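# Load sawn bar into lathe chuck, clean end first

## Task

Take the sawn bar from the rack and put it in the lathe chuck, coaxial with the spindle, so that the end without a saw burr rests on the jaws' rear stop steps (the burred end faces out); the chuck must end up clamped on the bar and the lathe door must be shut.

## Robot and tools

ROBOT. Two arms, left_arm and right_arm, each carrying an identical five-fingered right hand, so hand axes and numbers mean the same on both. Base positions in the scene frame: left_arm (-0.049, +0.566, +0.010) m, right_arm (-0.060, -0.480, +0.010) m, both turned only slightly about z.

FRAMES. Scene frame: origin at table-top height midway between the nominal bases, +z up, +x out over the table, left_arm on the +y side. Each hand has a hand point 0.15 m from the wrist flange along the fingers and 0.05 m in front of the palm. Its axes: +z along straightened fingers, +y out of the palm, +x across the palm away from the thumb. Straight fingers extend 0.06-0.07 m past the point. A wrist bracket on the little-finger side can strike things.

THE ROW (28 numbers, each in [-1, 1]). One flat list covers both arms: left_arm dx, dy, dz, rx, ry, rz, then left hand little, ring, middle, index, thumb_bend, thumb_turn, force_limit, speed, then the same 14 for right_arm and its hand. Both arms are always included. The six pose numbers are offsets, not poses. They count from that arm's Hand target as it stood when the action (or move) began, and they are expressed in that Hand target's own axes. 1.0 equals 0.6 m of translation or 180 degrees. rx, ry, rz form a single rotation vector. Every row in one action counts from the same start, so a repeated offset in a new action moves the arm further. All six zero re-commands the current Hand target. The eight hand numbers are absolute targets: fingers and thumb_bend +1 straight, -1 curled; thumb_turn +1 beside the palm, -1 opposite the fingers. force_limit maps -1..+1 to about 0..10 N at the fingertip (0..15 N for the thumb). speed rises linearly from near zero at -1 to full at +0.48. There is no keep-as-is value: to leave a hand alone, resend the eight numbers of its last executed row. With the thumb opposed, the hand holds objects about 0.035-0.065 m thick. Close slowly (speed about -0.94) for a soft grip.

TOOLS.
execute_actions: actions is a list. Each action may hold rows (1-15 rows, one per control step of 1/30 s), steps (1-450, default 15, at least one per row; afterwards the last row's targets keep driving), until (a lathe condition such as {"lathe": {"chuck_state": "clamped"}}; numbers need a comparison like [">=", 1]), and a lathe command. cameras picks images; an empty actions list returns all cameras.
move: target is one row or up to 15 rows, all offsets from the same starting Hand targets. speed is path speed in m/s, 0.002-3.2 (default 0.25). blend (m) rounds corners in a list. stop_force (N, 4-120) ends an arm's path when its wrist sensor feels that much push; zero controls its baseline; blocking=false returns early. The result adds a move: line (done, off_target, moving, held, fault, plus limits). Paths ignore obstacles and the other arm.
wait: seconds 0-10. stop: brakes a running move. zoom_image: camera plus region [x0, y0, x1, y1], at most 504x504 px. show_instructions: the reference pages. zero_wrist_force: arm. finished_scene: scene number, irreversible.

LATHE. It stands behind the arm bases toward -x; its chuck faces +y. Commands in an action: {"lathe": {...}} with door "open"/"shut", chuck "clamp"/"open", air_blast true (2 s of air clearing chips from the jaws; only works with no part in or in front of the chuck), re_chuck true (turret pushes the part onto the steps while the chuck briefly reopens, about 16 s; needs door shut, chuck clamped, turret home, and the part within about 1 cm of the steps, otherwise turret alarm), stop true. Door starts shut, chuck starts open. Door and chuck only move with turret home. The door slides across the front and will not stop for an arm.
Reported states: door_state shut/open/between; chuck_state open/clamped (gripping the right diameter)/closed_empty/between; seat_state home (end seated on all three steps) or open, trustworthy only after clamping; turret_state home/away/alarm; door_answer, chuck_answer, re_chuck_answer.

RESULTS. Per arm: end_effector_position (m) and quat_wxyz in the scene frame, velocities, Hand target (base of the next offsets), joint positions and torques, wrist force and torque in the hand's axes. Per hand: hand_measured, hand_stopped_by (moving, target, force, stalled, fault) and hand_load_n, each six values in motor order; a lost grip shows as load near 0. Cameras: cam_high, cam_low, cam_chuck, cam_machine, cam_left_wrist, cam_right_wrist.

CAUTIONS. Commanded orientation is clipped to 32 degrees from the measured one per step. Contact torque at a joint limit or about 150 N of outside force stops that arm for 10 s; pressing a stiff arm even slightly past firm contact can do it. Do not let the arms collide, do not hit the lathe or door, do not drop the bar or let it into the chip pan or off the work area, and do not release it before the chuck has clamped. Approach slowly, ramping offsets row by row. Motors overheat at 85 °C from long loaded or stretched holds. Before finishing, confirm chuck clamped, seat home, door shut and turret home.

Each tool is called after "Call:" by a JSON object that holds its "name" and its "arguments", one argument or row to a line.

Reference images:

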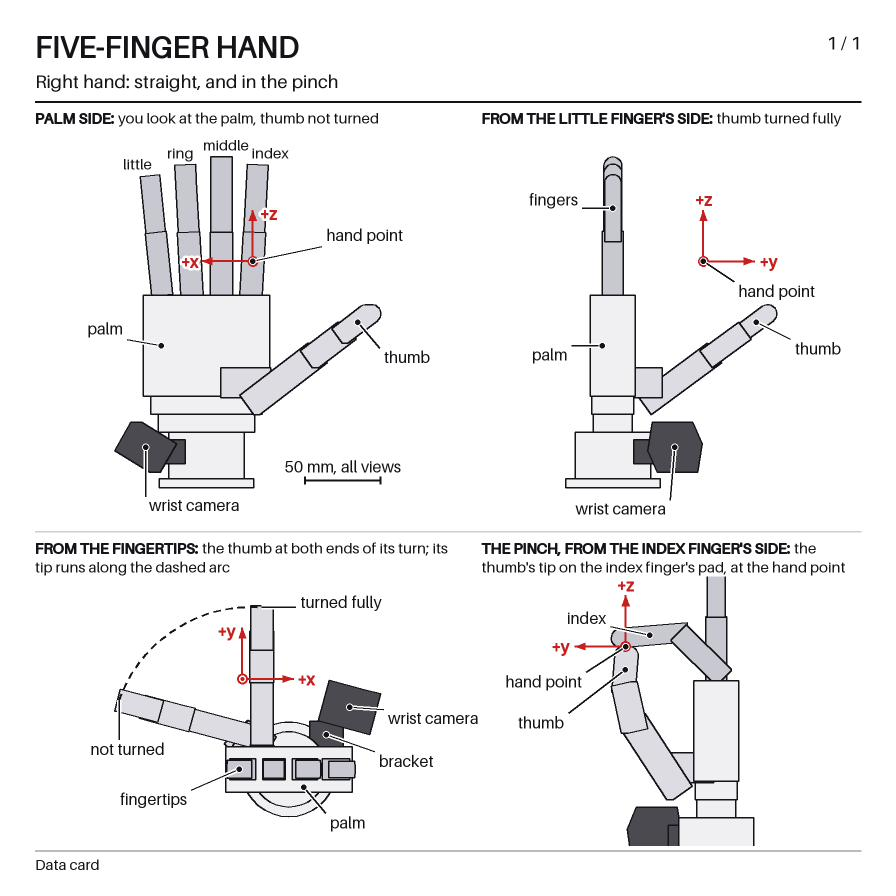

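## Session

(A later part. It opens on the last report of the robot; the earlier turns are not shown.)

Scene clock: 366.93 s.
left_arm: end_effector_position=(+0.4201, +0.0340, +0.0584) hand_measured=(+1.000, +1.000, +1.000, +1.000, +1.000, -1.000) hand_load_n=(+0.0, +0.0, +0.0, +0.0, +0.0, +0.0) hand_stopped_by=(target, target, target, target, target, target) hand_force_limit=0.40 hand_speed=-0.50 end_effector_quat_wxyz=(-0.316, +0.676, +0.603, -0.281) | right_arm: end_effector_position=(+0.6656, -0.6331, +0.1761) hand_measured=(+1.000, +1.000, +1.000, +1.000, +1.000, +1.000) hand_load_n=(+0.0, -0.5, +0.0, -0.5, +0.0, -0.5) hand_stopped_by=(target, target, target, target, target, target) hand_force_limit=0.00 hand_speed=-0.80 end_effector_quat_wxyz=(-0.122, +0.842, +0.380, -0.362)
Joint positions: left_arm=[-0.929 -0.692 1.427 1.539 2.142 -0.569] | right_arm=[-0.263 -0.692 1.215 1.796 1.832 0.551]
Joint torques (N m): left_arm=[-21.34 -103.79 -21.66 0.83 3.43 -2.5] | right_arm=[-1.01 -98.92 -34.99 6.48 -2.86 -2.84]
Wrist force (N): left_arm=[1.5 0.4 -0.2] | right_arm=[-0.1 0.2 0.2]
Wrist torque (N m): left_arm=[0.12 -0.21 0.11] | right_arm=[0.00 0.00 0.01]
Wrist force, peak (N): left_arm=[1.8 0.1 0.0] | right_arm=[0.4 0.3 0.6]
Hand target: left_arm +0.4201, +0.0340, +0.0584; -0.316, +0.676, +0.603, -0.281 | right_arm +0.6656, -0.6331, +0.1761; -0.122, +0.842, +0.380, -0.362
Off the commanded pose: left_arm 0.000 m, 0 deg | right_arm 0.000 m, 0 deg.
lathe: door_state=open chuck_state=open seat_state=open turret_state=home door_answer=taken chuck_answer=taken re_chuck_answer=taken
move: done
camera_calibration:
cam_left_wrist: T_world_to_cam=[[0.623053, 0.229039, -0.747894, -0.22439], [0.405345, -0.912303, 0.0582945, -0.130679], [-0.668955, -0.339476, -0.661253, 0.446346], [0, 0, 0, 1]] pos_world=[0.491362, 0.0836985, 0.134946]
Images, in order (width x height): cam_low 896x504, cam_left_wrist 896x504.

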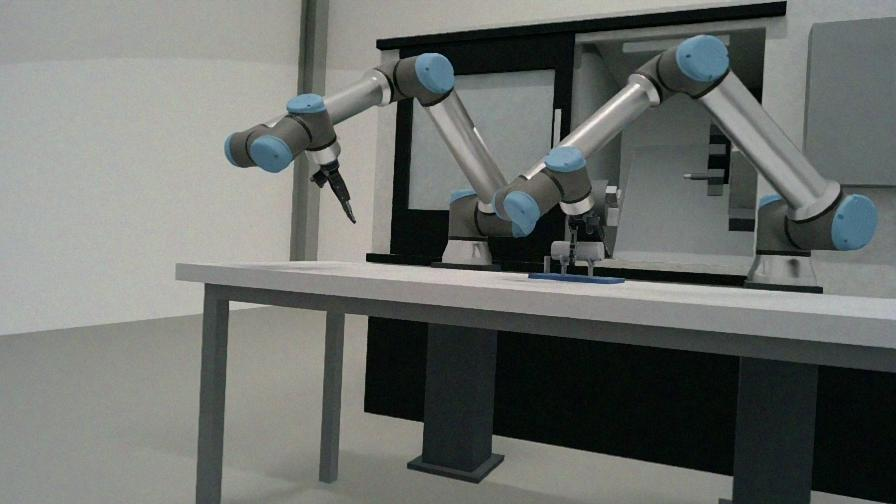

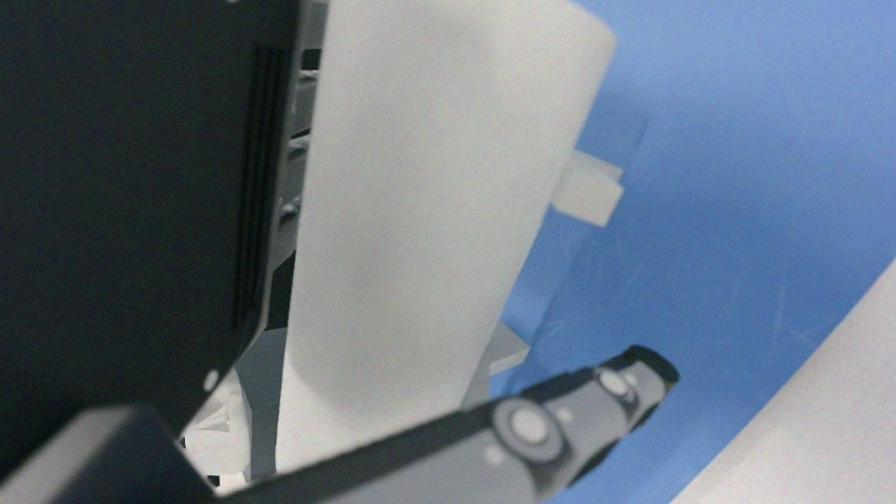

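Call:
{"name": "execute_actions", "arguments": {
  "actions": [
    {"rows":[[0,0,0,0,0,0,1,1,0.3,0.3,0.4,-1,0.4,-0.7,0,0,0,0,0,0,1,1,1,1,1,1,0,-0.8]],"steps":30},
    {"rows":[[0,0,0,0,0,0,1,1,-0.15,-0.15,0.1,-1,-0.6,-0.8,0,0,0,0,0,0,1,1,1,1,1,1,0,-0.8]],"steps":32}
  ],
  "cameras": ["cam_left_wrist"]
}}

Scene clock: 381.93 s.
left_arm: end_effector_position=(+0.4201, +0.0340, +0.0584) hand_measured=(+1.000, +1.000, -0.048, -0.030, +0.432, -1.000) hand_load_n=(+0.0, +0.0, +8.0, +6.0, +5.0, -1.0) hand_stopped_by=(target, target, force, force, force, target) hand_force_limit=-0.60 hand_speed=-0.80 end_effector_quat_wxyz=(-0.316, +0.676, +0.603, -0.281) | right_arm: end_effector_position=(+0.6656, -0.6331, +0.1761) hand_measured=(+1.000, +1.000, +1.000, +1.000, +1.000, +1.000) hand_load_n=(+0.0, +0.0, +0.0, +0.0, +0.0, +0.0) hand_stopped_by=(target, target, target, target, target, target) hand_force_limit=0.00 hand_speed=-0.80 end_effector_quat_wxyz=(-0.122, +0.842, +0.380, -0.362)
Joint positions: left_arm=[-0.929 -0.692 1.427 1.539 2.142 -0.569] | right_arm=[-0.263 -0.692 1.215 1.796 1.832 0.551]
Joint torques (N m): left_arm=[-5.94 -102.68 -31.66 2.19 0.33 -2.57] | right_arm=[-0.36 -99.2 -33.85 6.52 -2.86 -2.61]
Wrist force (N): left_arm=[4.2 -4.2 8.0] | right_arm=[0.0 0.0 0.1]
Wrist torque (N m): left_arm=[-0.02 -0.24 0.13] | right_arm=[-0.02 -0.01 0.01]
Wrist force, peak (N): left_arm=[3.4 -5.7 9.7] | right_arm=[0.2 -0.2 0.6]
Hand target: left_arm +0.4201, +0.0340, +0.0584; -0.316, +0.676, +0.603, -0.281 | right_arm +0.6656, -0.6331, +0.1761; -0.122, +0.842, +0.380, -0.362
Off the commanded pose: left_arm 0.000 m, 0 deg | right_arm 0.000 m, 0 deg.
lathe: door_state=open chuck_state=open seat_state=open turret_state=home door_answer=taken chuck_answer=taken re_chuck_answer=taken
camera_calibration:
cam_left_wrist: T_world_to_cam=[[0.623011, 0.229019, -0.747936, -0.224362], [0.405319, -0.912317, 0.0582675, -0.130662], [-0.66901, -0.339454, -0.661209, 0.446365], [0, 0, 0, 1]] pos_world=[0.491362, 0.0836985, 0.134946]
Images, in order (width x height): cam_left_wrist 896x504.

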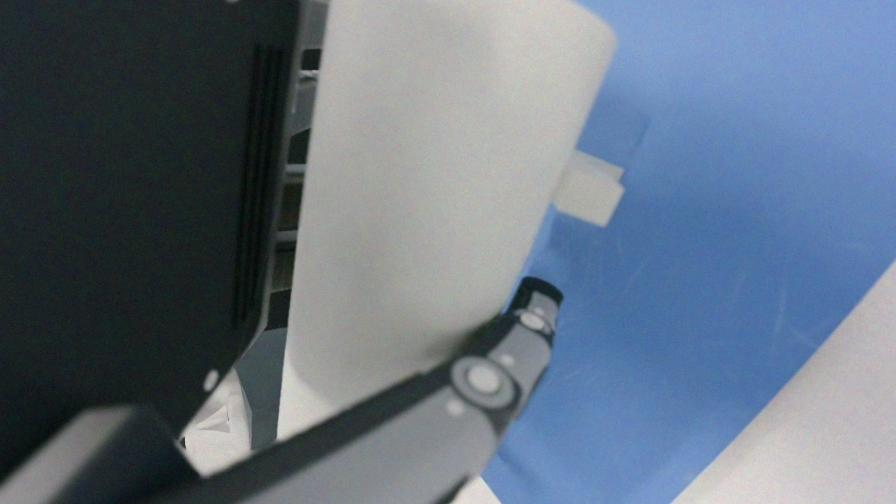

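Call:
{"name": "execute_actions", "arguments": {
  "actions": [
    {"rows":[[0,0,0,0,0,0,1,1,-0.6,-0.6,-0.4,-1,0.4,-0.9,0,0,0,0,0,0,1,1,1,1,1,1,0,-0.8]],"steps":75}
  ],
  "cameras": ["cam_left_wrist"]
}}

Scene clock: 388.87 s.
left_arm: end_effector_position=(+0.4201, +0.0340, +0.0584) hand_measured=(+1.000, +1.000, -0.048, -0.036, +0.416, -1.000) hand_load_n=(+0.0, +0.0, +8.0, +9.0, +11.0, -0.5) hand_stopped_by=(target, target, force, force, force, target) hand_force_limit=0.40 hand_speed=-0.90 end_effector_quat_wxyz=(-0.316, +0.676, +0.603, -0.281) | right_arm: end_effector_position=(+0.6656, -0.6331, +0.1761) hand_measured=(+1.000, +1.000, +1.000, +1.000, +1.000, +1.000) hand_load_n=(+0.0, -0.5, +0.0, +0.0, +0.0, +0.0) hand_stopped_by=(target, target, target, target, target, target) hand_force_limit=0.00 hand_speed=-0.80 end_effector_quat_wxyz=(-0.122, +0.842, +0.380, -0.362)
Joint positions: left_arm=[-0.929 -0.692 1.427 1.539 2.142 -0.569] | right_arm=[-0.263 -0.692 1.215 1.796 1.832 0.551]
Joint torques (N m): left_arm=[18.65 -103.09 -35.16 5.26 0.47 -2.44] | right_arm=[-1.07 -98.59 -34.72 6.49 -2.71 -2.65]
Wrist force (N): left_arm=[2.4 0.7 6.6] | right_arm=[0.0 0.0 0.2]
Wrist torque (N m): left_arm=[0.09 -0.18 0.17] | right_arm=[-0.03 -0.01 0.02]
Wrist force, peak (N): left_arm=[4.6 -5.6 9.4] | right_arm=[0.3 -0.3 0.6]
Hand target: left_arm +0.4201, +0.0340, +0.0584; -0.316, +0.676, +0.603, -0.281 | right_arm +0.6656, -0.6331, +0.1761; -0.122, +0.842, +0.380, -0.362
Off the commanded pose: left_arm 0.000 m, 0 deg | right_arm 0.000 m, 0 deg.
lathe: door_state=open chuck_state=open seat_state=open turret_state=home door_answer=taken chuck_answer=taken re_chuck_answer=taken
camera_calibration:
cam_left_wrist: T_world_to_cam=[[0.623053, 0.229039, -0.747894, -0.22439], [0.405345, -0.912303, 0.0582945, -0.130679], [-0.668955, -0.339476, -0.661253, 0.446346], [0, 0, 0, 1]] pos_world=[0.491362, 0.0836985, 0.134946]
Images, in order (width x height): cam_left_wrist 896x504.

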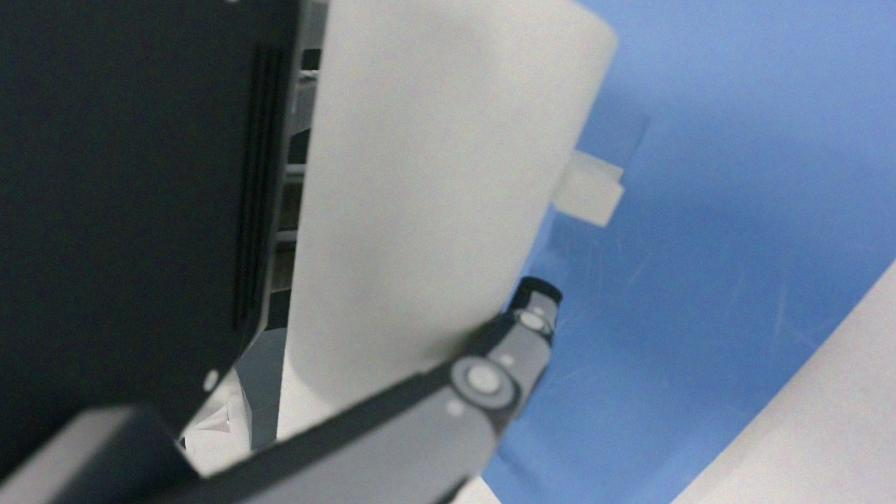

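Call:
{"name": "move", "arguments": {
  "target": [0,-0.0894,-0.0750,0,0,0,1,1,-0.6,-0.6,-0.4,-1,0.4,-0.9,0,0,0,0,0,0,1,1,1,1,1,1,0,-0.8],
  "speed": 0.1,
  "cameras": ["cam_left_wrist", "cam_low"]
}}

Call:
{"name": "zoom_image", "arguments": {
  "camera": "cam_low",
  "region": [500, 170, 640, 290]
}}

Scene clock: 398.80 s.
left_arm: end_effector_position=(+0.4202, +0.0340, +0.1280) hand_measured=(+1.000, +1.000, -0.048, -0.036, +0.418, -1.000) hand_load_n=(+0.0, +0.0, +7.0, +7.5, +12.0, -1.5) hand_stopped_by=(target, target, force, force, force, target) hand_force_limit=0.40 hand_speed=-0.90 end_effector_quat_wxyz=(-0.316, +0.676, +0.603, -0.281) | right_arm: end_effector_position=(+0.6656, -0.6331, +0.1761) hand_measured=(+1.000, +1.000, +1.000, +1.000, +1.000, +1.000) hand_load_n=(+0.0, +0.0, +0.0, +0.0, +0.0, -0.5) hand_stopped_by=(target, target, target, target, target, target) hand_force_limit=0.00 hand_speed=-0.80 end_effector_quat_wxyz=(-0.122, +0.842, +0.380, -0.362)
Joint positions: left_arm=[-0.929 -0.765 1.418 1.621 2.142 -0.569] | right_arm=[-0.263 -0.692 1.215 1.796 1.832 0.551]
Joint torques (N m): left_arm=[17.19 -105.45 -39.18 8.77 2.37 0.49] | right_arm=[0.32 -98.55 -34.85 6.67 -2.76 -2.74]
Wrist force (N): left_arm=[1.7 6.1 4.5] | right_arm=[0.2 0.0 0.2]
Wrist torque (N m): left_arm=[0.16 -0.23 0.15] | right_arm=[-0.02 -0.04 0.03]
Wrist force, peak (N): left_arm=[1.1 7.3 5.3] | right_arm=[0.6 -0.3 0.4]
Hand target: left_arm +0.4202, +0.0340, +0.1284; -0.316, +0.676, +0.603, -0.281 | right_arm +0.6656, -0.6331, +0.1761; -0.122, +0.842, +0.380, -0.362
Off the commanded pose: left_arm 0.000 m, 0 deg | right_arm 0.000 m, 0 deg.
lathe: door_state=open chuck_state=open seat_state=open turret_state=home door_answer=taken chuck_answer=taken re_chuck_answer=taken
move: done
camera_calibration:
cam_left_wrist: T_world_to_cam=[[0.623078, 0.229121, -0.747848, -0.17233], [0.40538, -0.912291, 0.058245, -0.134882], [-0.66891, -0.339454, -0.66131, 0.492456], [0, 0, 0, 1]] pos_world=[0.491462, 0.0835984, 0.204646]
Images, in order (width x height): cam_low 896x504, cam_left_wrist 896x504.

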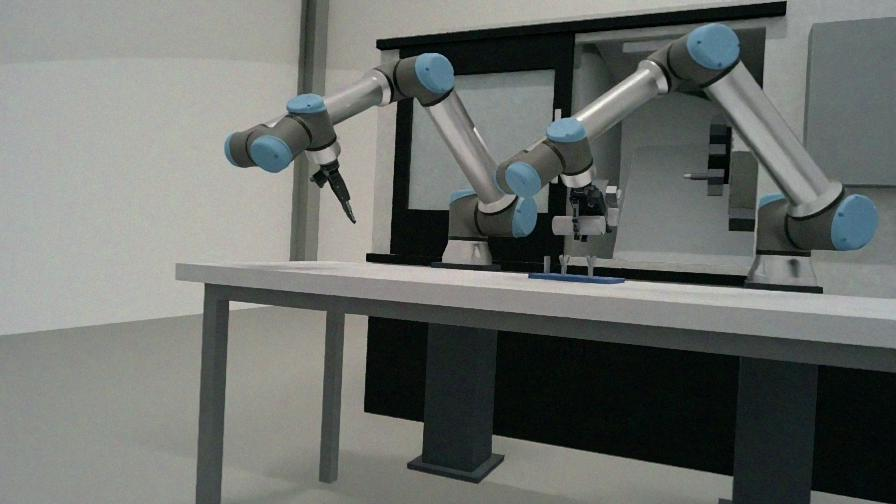

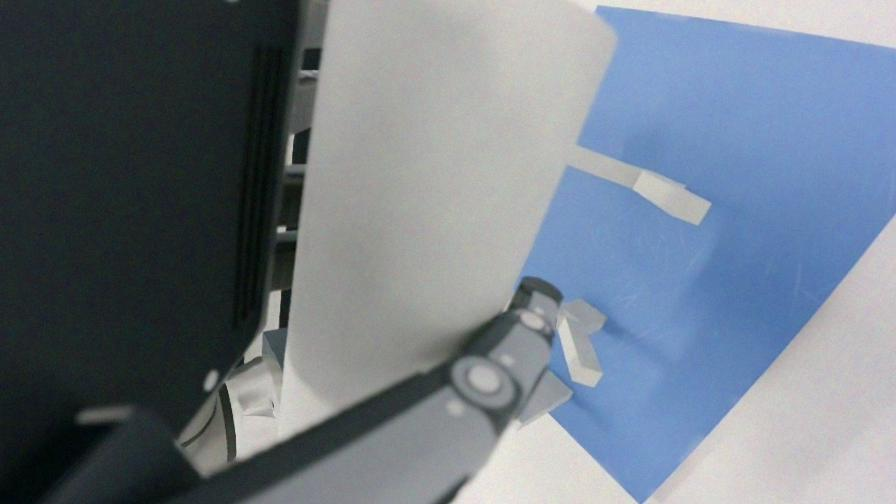

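Scaled by 3.600 from the camera's 896x504 image, which has a finer 1280x720 frame.

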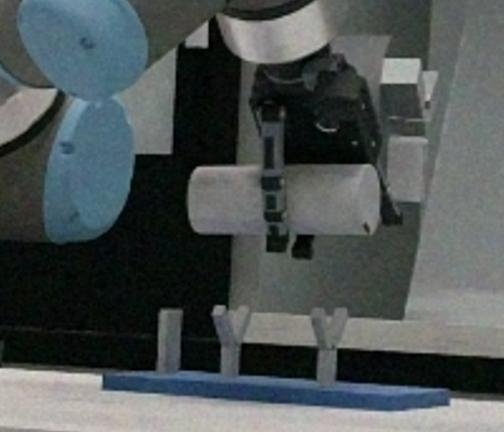

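Call:
{"name": "move", "arguments": {
  "target": [
    [-0.0202,-0.4465,-0.2242,0,-0.014,-0.006,1,1,-0.6,-0.6,-0.4,-1,0.4,-0.9,0,0,0,0,0,0,1,1,1,1,1,1,0,-0.8],
    [-0.0845,-0.7115,0.0917,-0.0004,-0.0280,-0.0127,1,1,-0.6,-0.6,-0.4,-1,0.4,-0.9,0,0,0,0,0,0,1,1,1,1,1,1,0,-0.8]
  ],
  "speed": 0.25,
  "blend": 0.05
}}

Call:
{"name": "move", "arguments": {
  "target": [0.1463,-0.5947,0.7022,0,0,0,1,1,-0.6,-0.6,-0.4,-1,0.4,-0.9,0,0,0,0,0,0,1,1,1,1,1,1,0,-0.8],
  "speed": 0.25,
  "cameras": ["cam_left_wrist", "cam_high", "cam_machine", "cam_chuck"]
}}

Scene clock: 440.53 s.
left_arm: end_effector_position=(+0.3789, +0.0312, +0.3013) hand_measured=(+1.000, +1.000, -0.048, -0.036, +0.418, -1.000) hand_load_n=(+0.0, +0.0, +7.0, +8.0, +12.0, -1.5) hand_stopped_by=(target, target, force, force, force, target) hand_force_limit=0.40 hand_speed=-0.90 end_effector_quat_wxyz=(-0.310, +0.669, +0.611, -0.288) | right_arm: end_effector_position=(+0.6656, -0.6331, +0.1761) hand_measured=(+1.000, +1.000, +1.000, +1.000, +1.000, +1.000) hand_load_n=(+0.0, +0.0, +0.0, +0.0, +0.0, -0.5) hand_stopped_by=(target, target, target, target, target, target) hand_force_limit=0.00 hand_speed=-0.80 end_effector_quat_wxyz=(-0.122, +0.842, +0.380, -0.362)
Joint positions: left_arm=[-0.968 -0.964 1.415 1.783 2.188 -0.626] | right_arm=[-0.263 -0.692 1.215 1.796 1.832 0.551]
Joint torques (N m): left_arm=[14.58 -66.15 -30.87 2.58 -0.83 3.04] | right_arm=[-0.41 -98.19 -34.62 6.41 -2.91 -2.55]
Wrist force (N): left_arm=[1.4 6.7 4.9] | right_arm=[0.3 0.2 0.5]
Wrist torque (N m): left_arm=[0.24 -0.20 0.00] | right_arm=[-0.02 -0.07 0.04]
Wrist force, peak (N): left_arm=[1.7 8.7 5.5] | right_arm=[0.4 -0.4 0.7]
Hand target: left_arm +0.3790, +0.0313, +0.3010; -0.310, +0.669, +0.611, -0.288 (not the last commanded pose) | right_arm +0.6656, -0.6331, +0.1761; -0.122, +0.842, +0.380, -0.362
Off the commanded pose: left_arm 0.303 m, 4 deg | right_arm 0.000 m, 0 deg.
lathe: door_state=open chuck_state=open seat_state=open turret_state=home door_answer=taken chuck_answer=taken re_chuck_answer=taken
move: held (left_arm; a check stopped the path); path passed 0 of 2 targets; limits=held
pose unreachable (left arm): on one or more control steps of this call, first in action 0 (counted from 0), this arm could not follow its commanded pose, so it was not sent that pose on those steps. It may still have moved: this result reports where it is.
cause: moving toward the commanded pose would bring two parts of the arm too close to each other (joints 4 (wrist 1) to 6 (wrist 3) lie between them).

Scene clock: 443.77 s.
left_arm: end_effector_position=(-0.1632, +0.1672, +0.3033) hand_measured=(+1.000, +1.000, -0.048, -0.036, +0.418, -1.000) hand_load_n=(+0.0, +0.0, +6.5, +8.0, +11.5, -1.5) hand_stopped_by=(target, target, force, force, force, target) hand_force_limit=0.40 hand_speed=-0.90 end_effector_quat_wxyz=(-0.310, +0.669, +0.611, -0.288) | right_arm: end_effector_position=(+0.6656, -0.6331, +0.1761) hand_measured=(+1.000, +1.000, +1.000, +1.000, +1.000, +1.000) hand_load_n=(+0.0, -0.5, +0.0, +0.0, +0.0, -0.5) hand_stopped_by=(target, target, target, target, target, target) hand_force_limit=0.00 hand_speed=-0.80 end_effector_quat_wxyz=(-0.122, +0.842, +0.380, -0.362)
Joint positions: left_arm=[-1.931 -1.665 2.111 0.84 2.409 -1.936] | right_arm=[-0.263 -0.692 1.215 1.796 1.832 0.551]
Joint torques (N m): left_arm=[-21.16 -45.58 -31.72 0.37 0.07 -2.55] | right_arm=[-0.62 -99.55 -34.8 6.45 -2.47 -2.56]
Wrist force (N): left_arm=[1.1 6.6 4.6] | right_arm=[0.4 -0.1 0.3]
Wrist torque (N m): left_arm=[0.16 -0.26 0.14] | right_arm=[-0.04 -0.07 0.03]
Wrist force, peak (N): left_arm=[1.8 8.4 3.3] | right_arm=[0.4 0.2 0.4]
Hand target: left_arm -0.1632, +0.1672, +0.3033; -0.310, +0.669, +0.611, -0.288 | right_arm +0.6656, -0.6331, +0.1761; -0.122, +0.842, +0.380, -0.362
Off the commanded pose: left_arm 0.000 m, 0 deg | right_arm 0.000 m, 0 deg.
lathe: door_state=open chuck_state=open seat_state=open turret_state=home door_answer=taken chuck_answer=taken re_chuck_answer=taken
move: done
camera_calibration:
cam_left_wrist: T_world_to_cam=[[0.615999, 0.239418, -0.750483, 0.289656], [0.429999, -0.900437, 0.0656886, 0.212679], [-0.660035, -0.363171, -0.657617, 0.26756], [0, 0, 0, 1]] pos_world=[-0.0932797, 0.219325, 0.379363]
Images, in order (width x height): cam_high 896x504, cam_chuck 896x504, cam_machine 896x504, cam_left_wrist 896x504.

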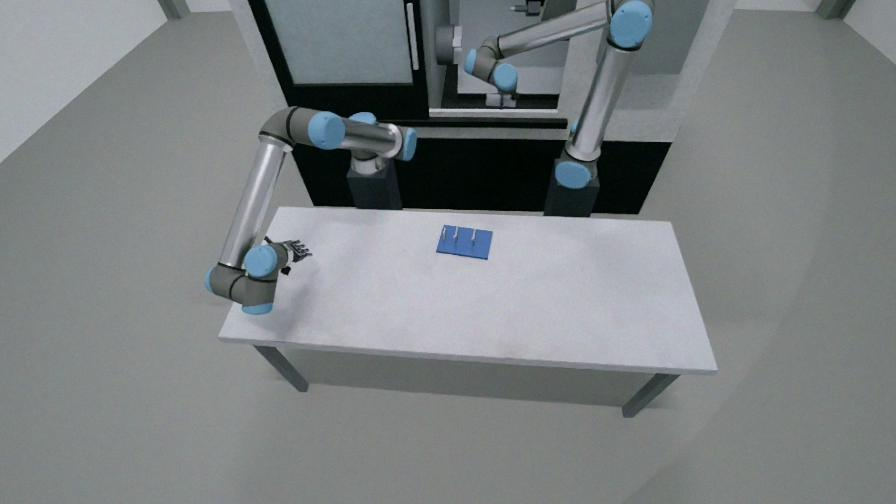

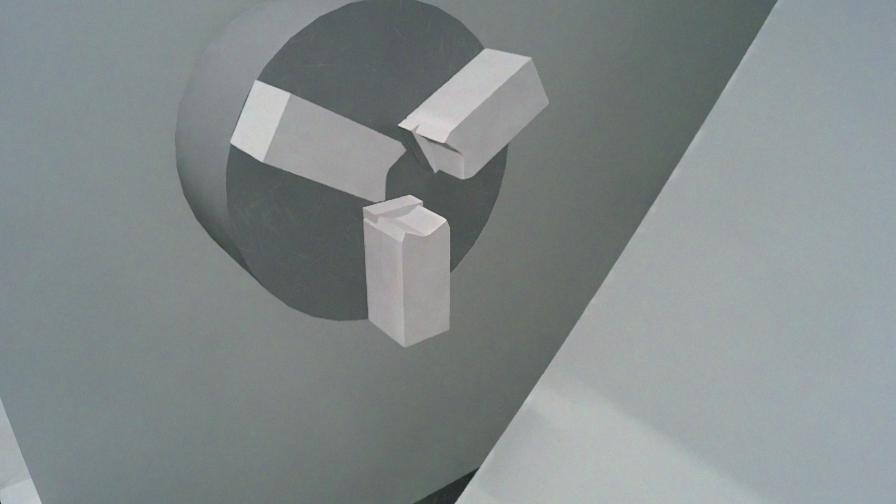

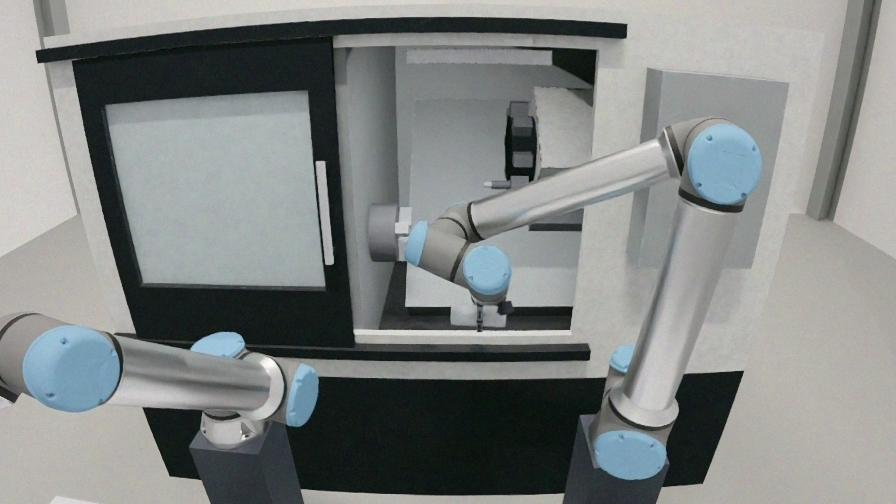

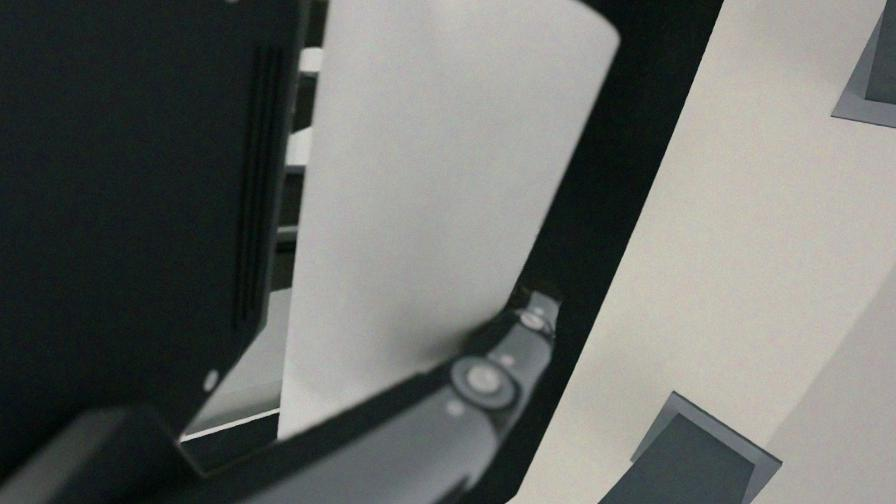

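Call:
{"name": "move", "arguments": {
  "target": [
    [-0.0832,-0.2910,0.0455,0,-0.01,-0.004,1,1,-0.6,-0.6,-0.4,-1,0.4,-0.9,0,0,0,0,0,0,1,1,1,1,1,1,0,-0.8],
    [-0.1215,-0.4498,0.2355,-0.0006,-0.0200,-0.0087,1,1,-0.6,-0.6,-0.4,-1,0.4,-0.9,0,0,0,0,0,0,1,1,1,1,1,1,0,-0.8],
    [-0.1342,-0.6125,0.8067,-0.0006,-0.0200,-0.0087,1,1,-0.6,-0.6,-0.4,-1,0.4,-0.9,0,0,0,0,0,0,1,1,1,1,1,1,0,-0.8]
  ],
  "speed": 0.2,
  "blend": 0.04,
  "cameras": ["cam_machine", "cam_chuck"]
}}

Scene clock: 471.90 s.
left_arm: end_effector_position=(-0.7748, +0.1400, +0.2750) hand_measured=(+1.000, +1.000, -0.048, -0.036, +0.418, -1.000) hand_load_n=(+0.0, -0.5, +7.0, +8.0, +11.5, -1.5) hand_stopped_by=(target, target, force, force, force, target) hand_force_limit=0.40 hand_speed=-0.90 end_effector_quat_wxyz=(-0.294, +0.652, +0.629, -0.304) | right_arm: end_effector_position=(+0.6656, -0.6331, +0.1761) hand_measured=(+1.000, +1.000, +1.000, +1.000, +1.000, +1.000) hand_load_n=(+0.0, +0.0, +0.0, +0.0, +0.0, +0.0) hand_stopped_by=(target, target, target, target, target, target) hand_force_limit=0.00 hand_speed=-0.80 end_effector_quat_wxyz=(-0.122, +0.842, +0.380, -0.362)
Joint positions: left_arm=[-2.818 -1.236 1.572 0.393 1.84 -2.873] | right_arm=[-0.263 -0.692 1.215 1.796 1.832 0.551]
Joint torques (N m): left_arm=[-22.97 -57.09 -48.7 -2.58 -1.94 -2.61] | right_arm=[-0.39 -98.58 -34.51 6.28 -2.89 -2.66]
Wrist force (N): left_arm=[1.1 6.6 5.0] | right_arm=[0.1 0.0 0.2]
Wrist torque (N m): left_arm=[0.23 -0.18 0.21] | right_arm=[-0.03 -0.03 0.02]
Wrist force, peak (N): left_arm=[1.3 6.2 7.0] | right_arm=[0.1 0.0 0.8]
Hand target: left_arm -0.7750, +0.1400, +0.2749; -0.293, +0.652, +0.629, -0.304 | right_arm +0.6656, -0.6331, +0.1761; -0.122, +0.842, +0.380, -0.362
Off the commanded pose: left_arm 0.000 m, 0 deg | right_arm 0.000 m, 0 deg.
lathe: door_state=open chuck_state=open seat_state=open turret_state=home door_answer=taken chuck_answer=taken re_chuck_answer=taken
move: done
Images, in order (width x height): cam_chuck 896x504, cam_machine 896x504.

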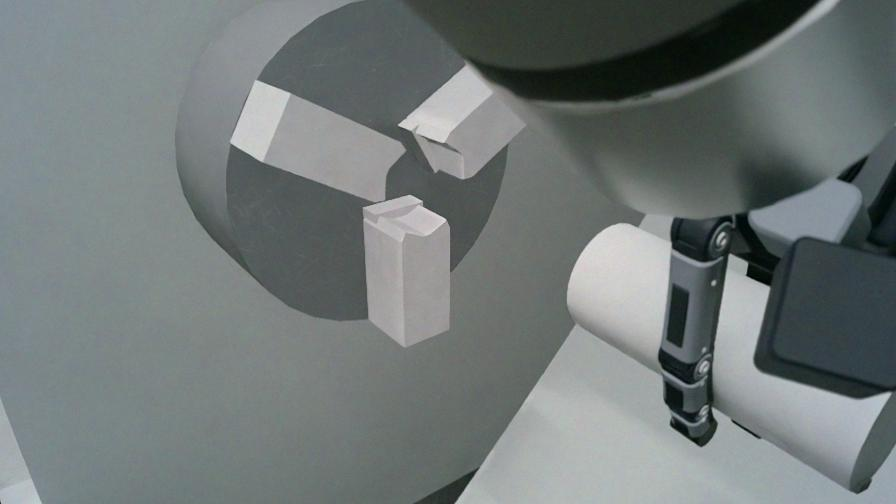

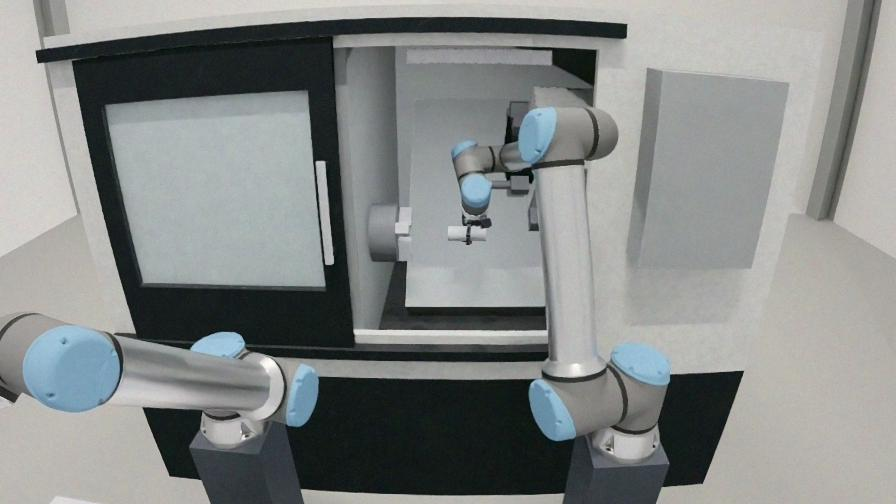

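Call:
{"name": "move", "arguments": {
  "target": [-0.1832,0.0062,0,0,0,0,1,1,-0.6,-0.6,-0.4,-1,0.4,-0.9,0,0,0,0,0,0,1,1,1,1,1,1,0,-0.8],
  "speed": 0.12,
  "cameras": ["cam_machine", "cam_chuck", "cam_low"]
}}

Call:
{"name": "zoom_image", "arguments": {
  "camera": "cam_chuck",
  "region": [340, 100, 540, 300]
}}

Call:
{"name": "zoom_image", "arguments": {
  "camera": "cam_machine",
  "region": [360, 190, 500, 270]
}}

Call:
{"name": "zoom_image", "arguments": {
  "camera": "cam_low",
  "region": [560, 160, 680, 250]
}}

Scene clock: 481.57 s.
left_arm: end_effector_position=(-0.7750, +0.0303, +0.2751) hand_measured=(+1.000, +1.000, -0.048, -0.036, +0.418, -1.000) hand_load_n=(+0.0, +0.0, +7.0, +7.5, +12.0, -1.5) hand_stopped_by=(target, target, force, force, force, target) hand_force_limit=0.40 hand_speed=-0.90 end_effector_quat_wxyz=(-0.293, +0.652, +0.629, -0.304) | right_arm: end_effector_position=(+0.6656, -0.6331, +0.1761) hand_measured=(+1.000, +1.000, +1.000, +1.000, +1.000, +1.000) hand_load_n=(+0.0, +0.0, +0.0, +0.0, +0.0, -0.5) hand_stopped_by=(target, target, target, target, target, target) hand_force_limit=0.00 hand_speed=-0.80 end_effector_quat_wxyz=(-0.122, +0.842, +0.380, -0.362)
Joint positions: left_arm=[-2.674 -1.12 1.411 0.471 1.945 -2.77] | right_arm=[-0.263 -0.692 1.215 1.796 1.832 0.551]
Joint torques (N m): left_arm=[14.9 -69.33 -49.5 4.08 3.93 2.36] | right_arm=[-0.53 -99.45 -35.23 6.31 -2.69 -2.65]
Wrist force (N): left_arm=[1.1 6.5 4.8] | right_arm=[0.5 -0.2 0.3]
Wrist torque (N m): left_arm=[0.19 -0.13 0.05] | right_arm=[-0.06 -0.09 0.04]
Wrist force, peak (N): left_arm=[1.7 7.0 5.9] | right_arm=[0.2 -0.2 0.7]
Hand target: left_arm -0.7751, +0.0301, +0.2751; -0.293, +0.652, +0.629, -0.304 | right_arm +0.6656, -0.6331, +0.1761; -0.122, +0.842, +0.380, -0.362
Off the commanded pose: left_arm 0.000 m, 0 deg | right_arm 0.000 m, 0 deg.
lathe: door_state=open chuck_state=open seat_state=open turret_state=home door_answer=taken chuck_answer=taken re_chuck_answer=taken
move: done
Images, in order (width x height): cam_low 896x504, cam_chuck 896x504, cam_machine 896x504.

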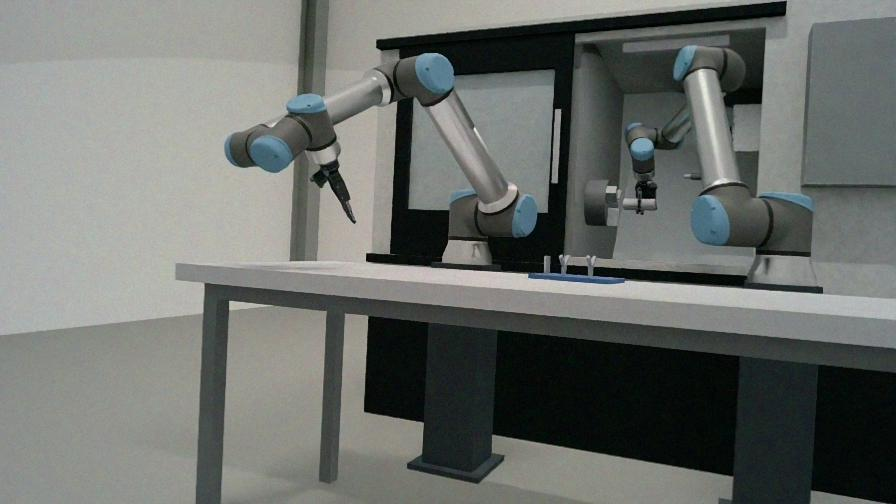

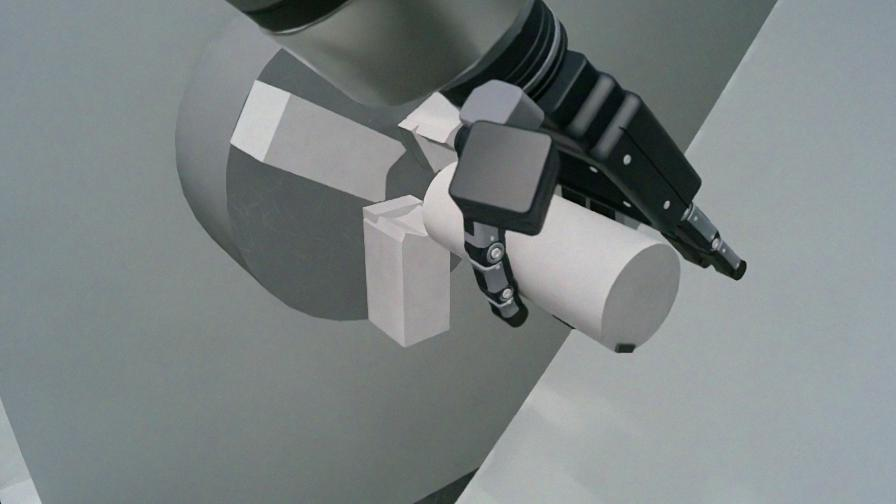

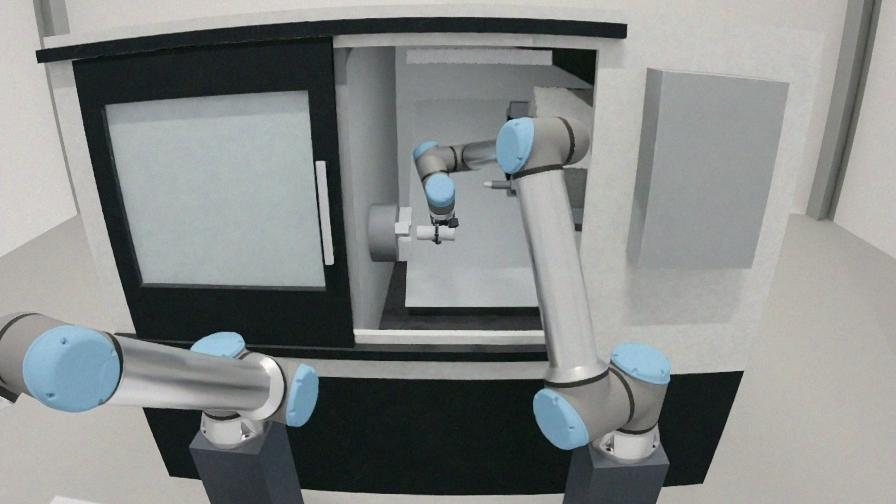

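Scaled by 2.520 from the camera's 896x504 image, which has a finer 1280x720 frame.

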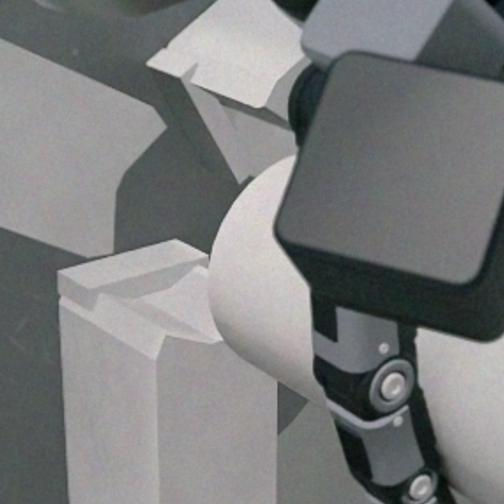

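Scaled by 3.600 from the camera's 896x504 image, which has a finer 1280x720 frame.

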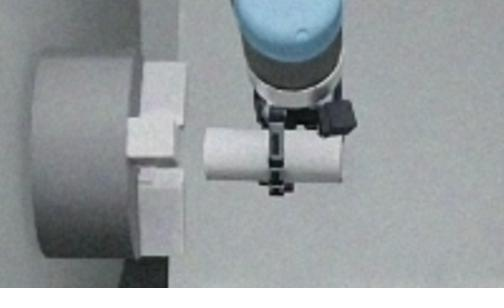

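Scaled by 4.200 from the camera's 896x504 image, which has a finer 1280x720 frame.

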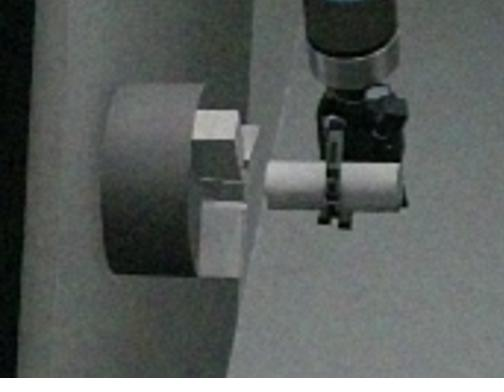

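Call:
{"name": "move", "arguments": {
  "target": [-0.0267,-0.0002,-0.0052,-0.0005,-0.0134,-0.0113,1,1,-0.6,-0.6,-0.4,-1,0.4,-0.9,0,0,0,0,0,0,1,1,1,1,1,1,0,-0.8],
  "speed": 0.04,
  "cameras": ["cam_machine", "cam_chuck", "cam_low"]
}}

Call:
{"name": "zoom_image", "arguments": {
  "camera": "cam_chuck",
  "region": [370, 130, 530, 290]
}}

Call:
{"name": "zoom_image", "arguments": {
  "camera": "cam_chuck",
  "region": [530, 180, 690, 350]
}}

Call:
{"name": "zoom_image", "arguments": {
  "camera": "cam_machine",
  "region": [380, 200, 460, 260]
}}

Call:
{"name": "zoom_image", "arguments": {
  "camera": "cam_low",
  "region": [580, 170, 670, 230]
}}

Scene clock: 565.10 s.
left_arm: end_effector_position=(-0.7731, +0.0143, +0.2776) hand_measured=(+1.000, +1.000, -0.048, -0.036, +0.418, -1.000) hand_load_n=(+0.0, +0.0, +7.0, +8.0, +11.5, -1.5) hand_stopped_by=(target, target, force, force, force, target) hand_force_limit=0.40 hand_speed=-0.90 end_effector_quat_wxyz=(-0.285, +0.635, +0.647, -0.312) | right_arm: end_effector_position=(+0.6656, -0.6331, +0.1761) hand_measured=(+1.000, +1.000, +1.000, +1.000, +1.000, +1.000) hand_load_n=(+0.0, +0.0, +0.0, +0.0, +0.0, +0.0) hand_stopped_by=(target, target, target, target, target, target) hand_force_limit=0.00 hand_speed=-0.80 end_effector_quat_wxyz=(-0.122, +0.842, +0.380, -0.362)
Joint positions: left_arm=[-2.666 -1.116 1.398 0.468 1.912 -2.804] | right_arm=[-0.263 -0.692 1.215 1.796 1.832 0.551]
Joint torques (N m): left_arm=[15.73 -68.77 -51.62 -2.14 -1.93 -2.6] | right_arm=[-0.51 -99.47 -34.21 6.21 -2.75 -2.7]
Wrist force (N): left_arm=[1.3 6.5 4.7] | right_arm=[-0.1 0.0 0.5]
Wrist torque (N m): left_arm=[0.20 -0.14 0.16] | right_arm=[-0.05 -0.02 0.02]
Wrist force, peak (N): left_arm=[1.2 7.0 5.1] | right_arm=[0.4 -0.2 0.7]
Hand target: left_arm -0.7731, +0.0141, +0.2776; -0.285, +0.634, +0.647, -0.312 | right_arm +0.6656, -0.6331, +0.1761; -0.122, +0.842, +0.380, -0.362
Off the commanded pose: left_arm 0.000 m, 0 deg | right_arm 0.000 m, 0 deg.
lathe: door_state=open chuck_state=open seat_state=open turret_state=home door_answer=taken chuck_answer=taken re_chuck_answer=taken
move: done
Images, in order (width x height): cam_low 896x504, cam_chuck 896x504, cam_machine 896x504.

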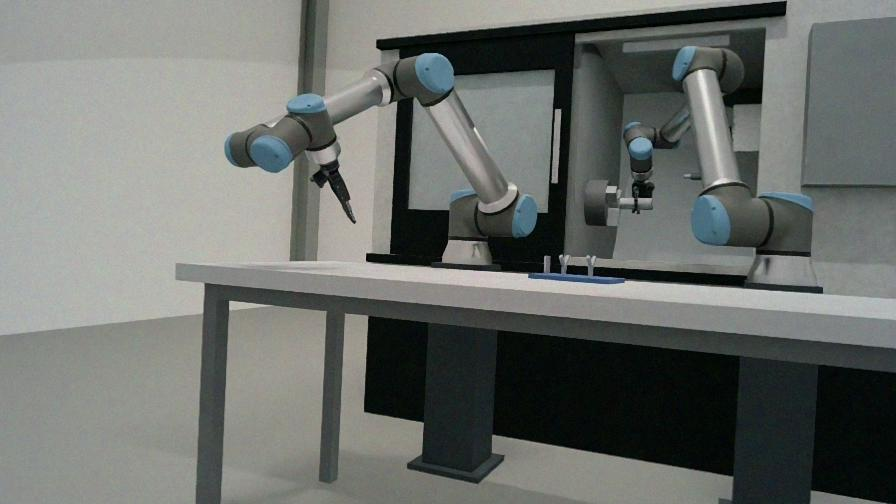

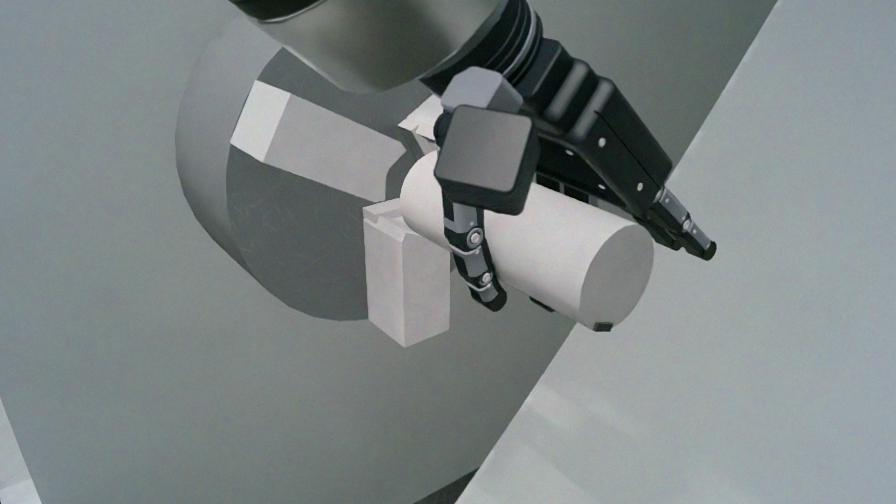

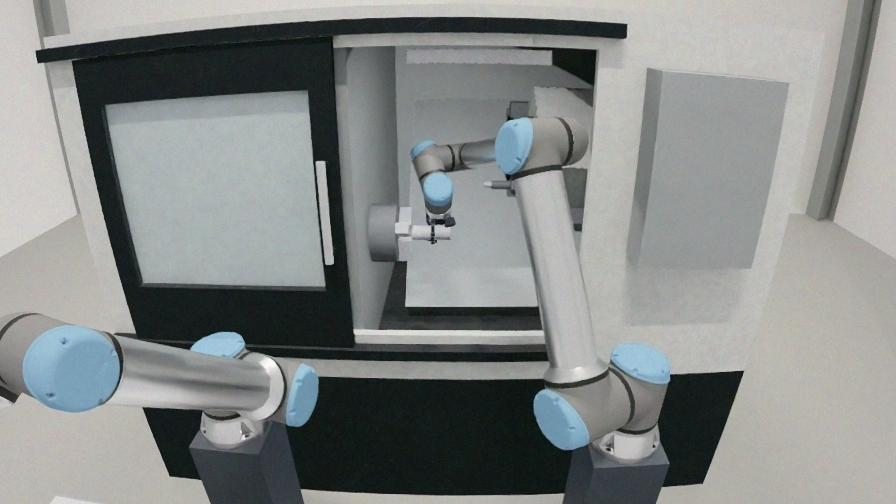

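Scaled by 3.150 from the camera's 896x504 image, which has a finer 1280x720 frame.

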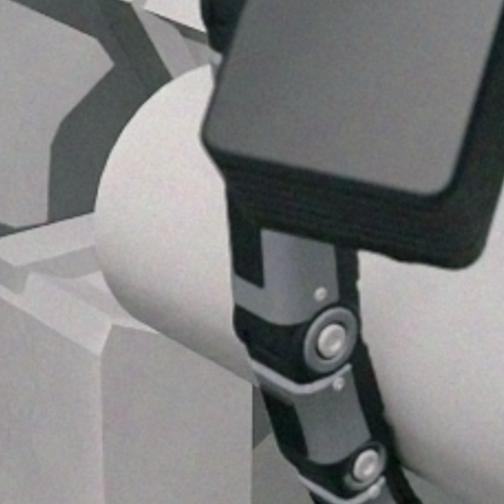

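Scaled by 2.965 from the camera's 896x504 image, which has a finer 1280x720 frame.

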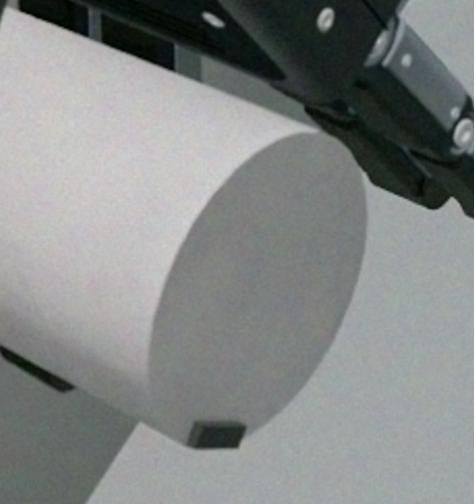

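Scaled by 6.300 from the camera's 896x504 image, which has a finer 1280x720 frame.

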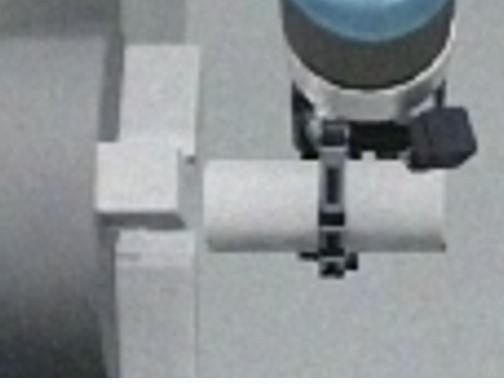

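Scaled by 5.600 from the camera's 896x504 image, which has a finer 1280x720 frame.

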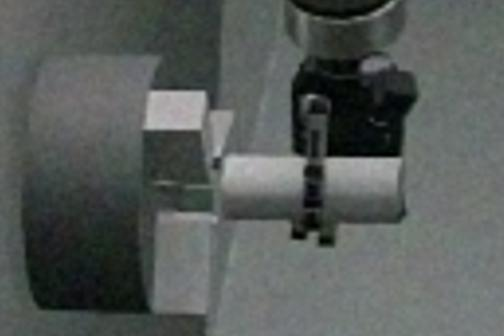

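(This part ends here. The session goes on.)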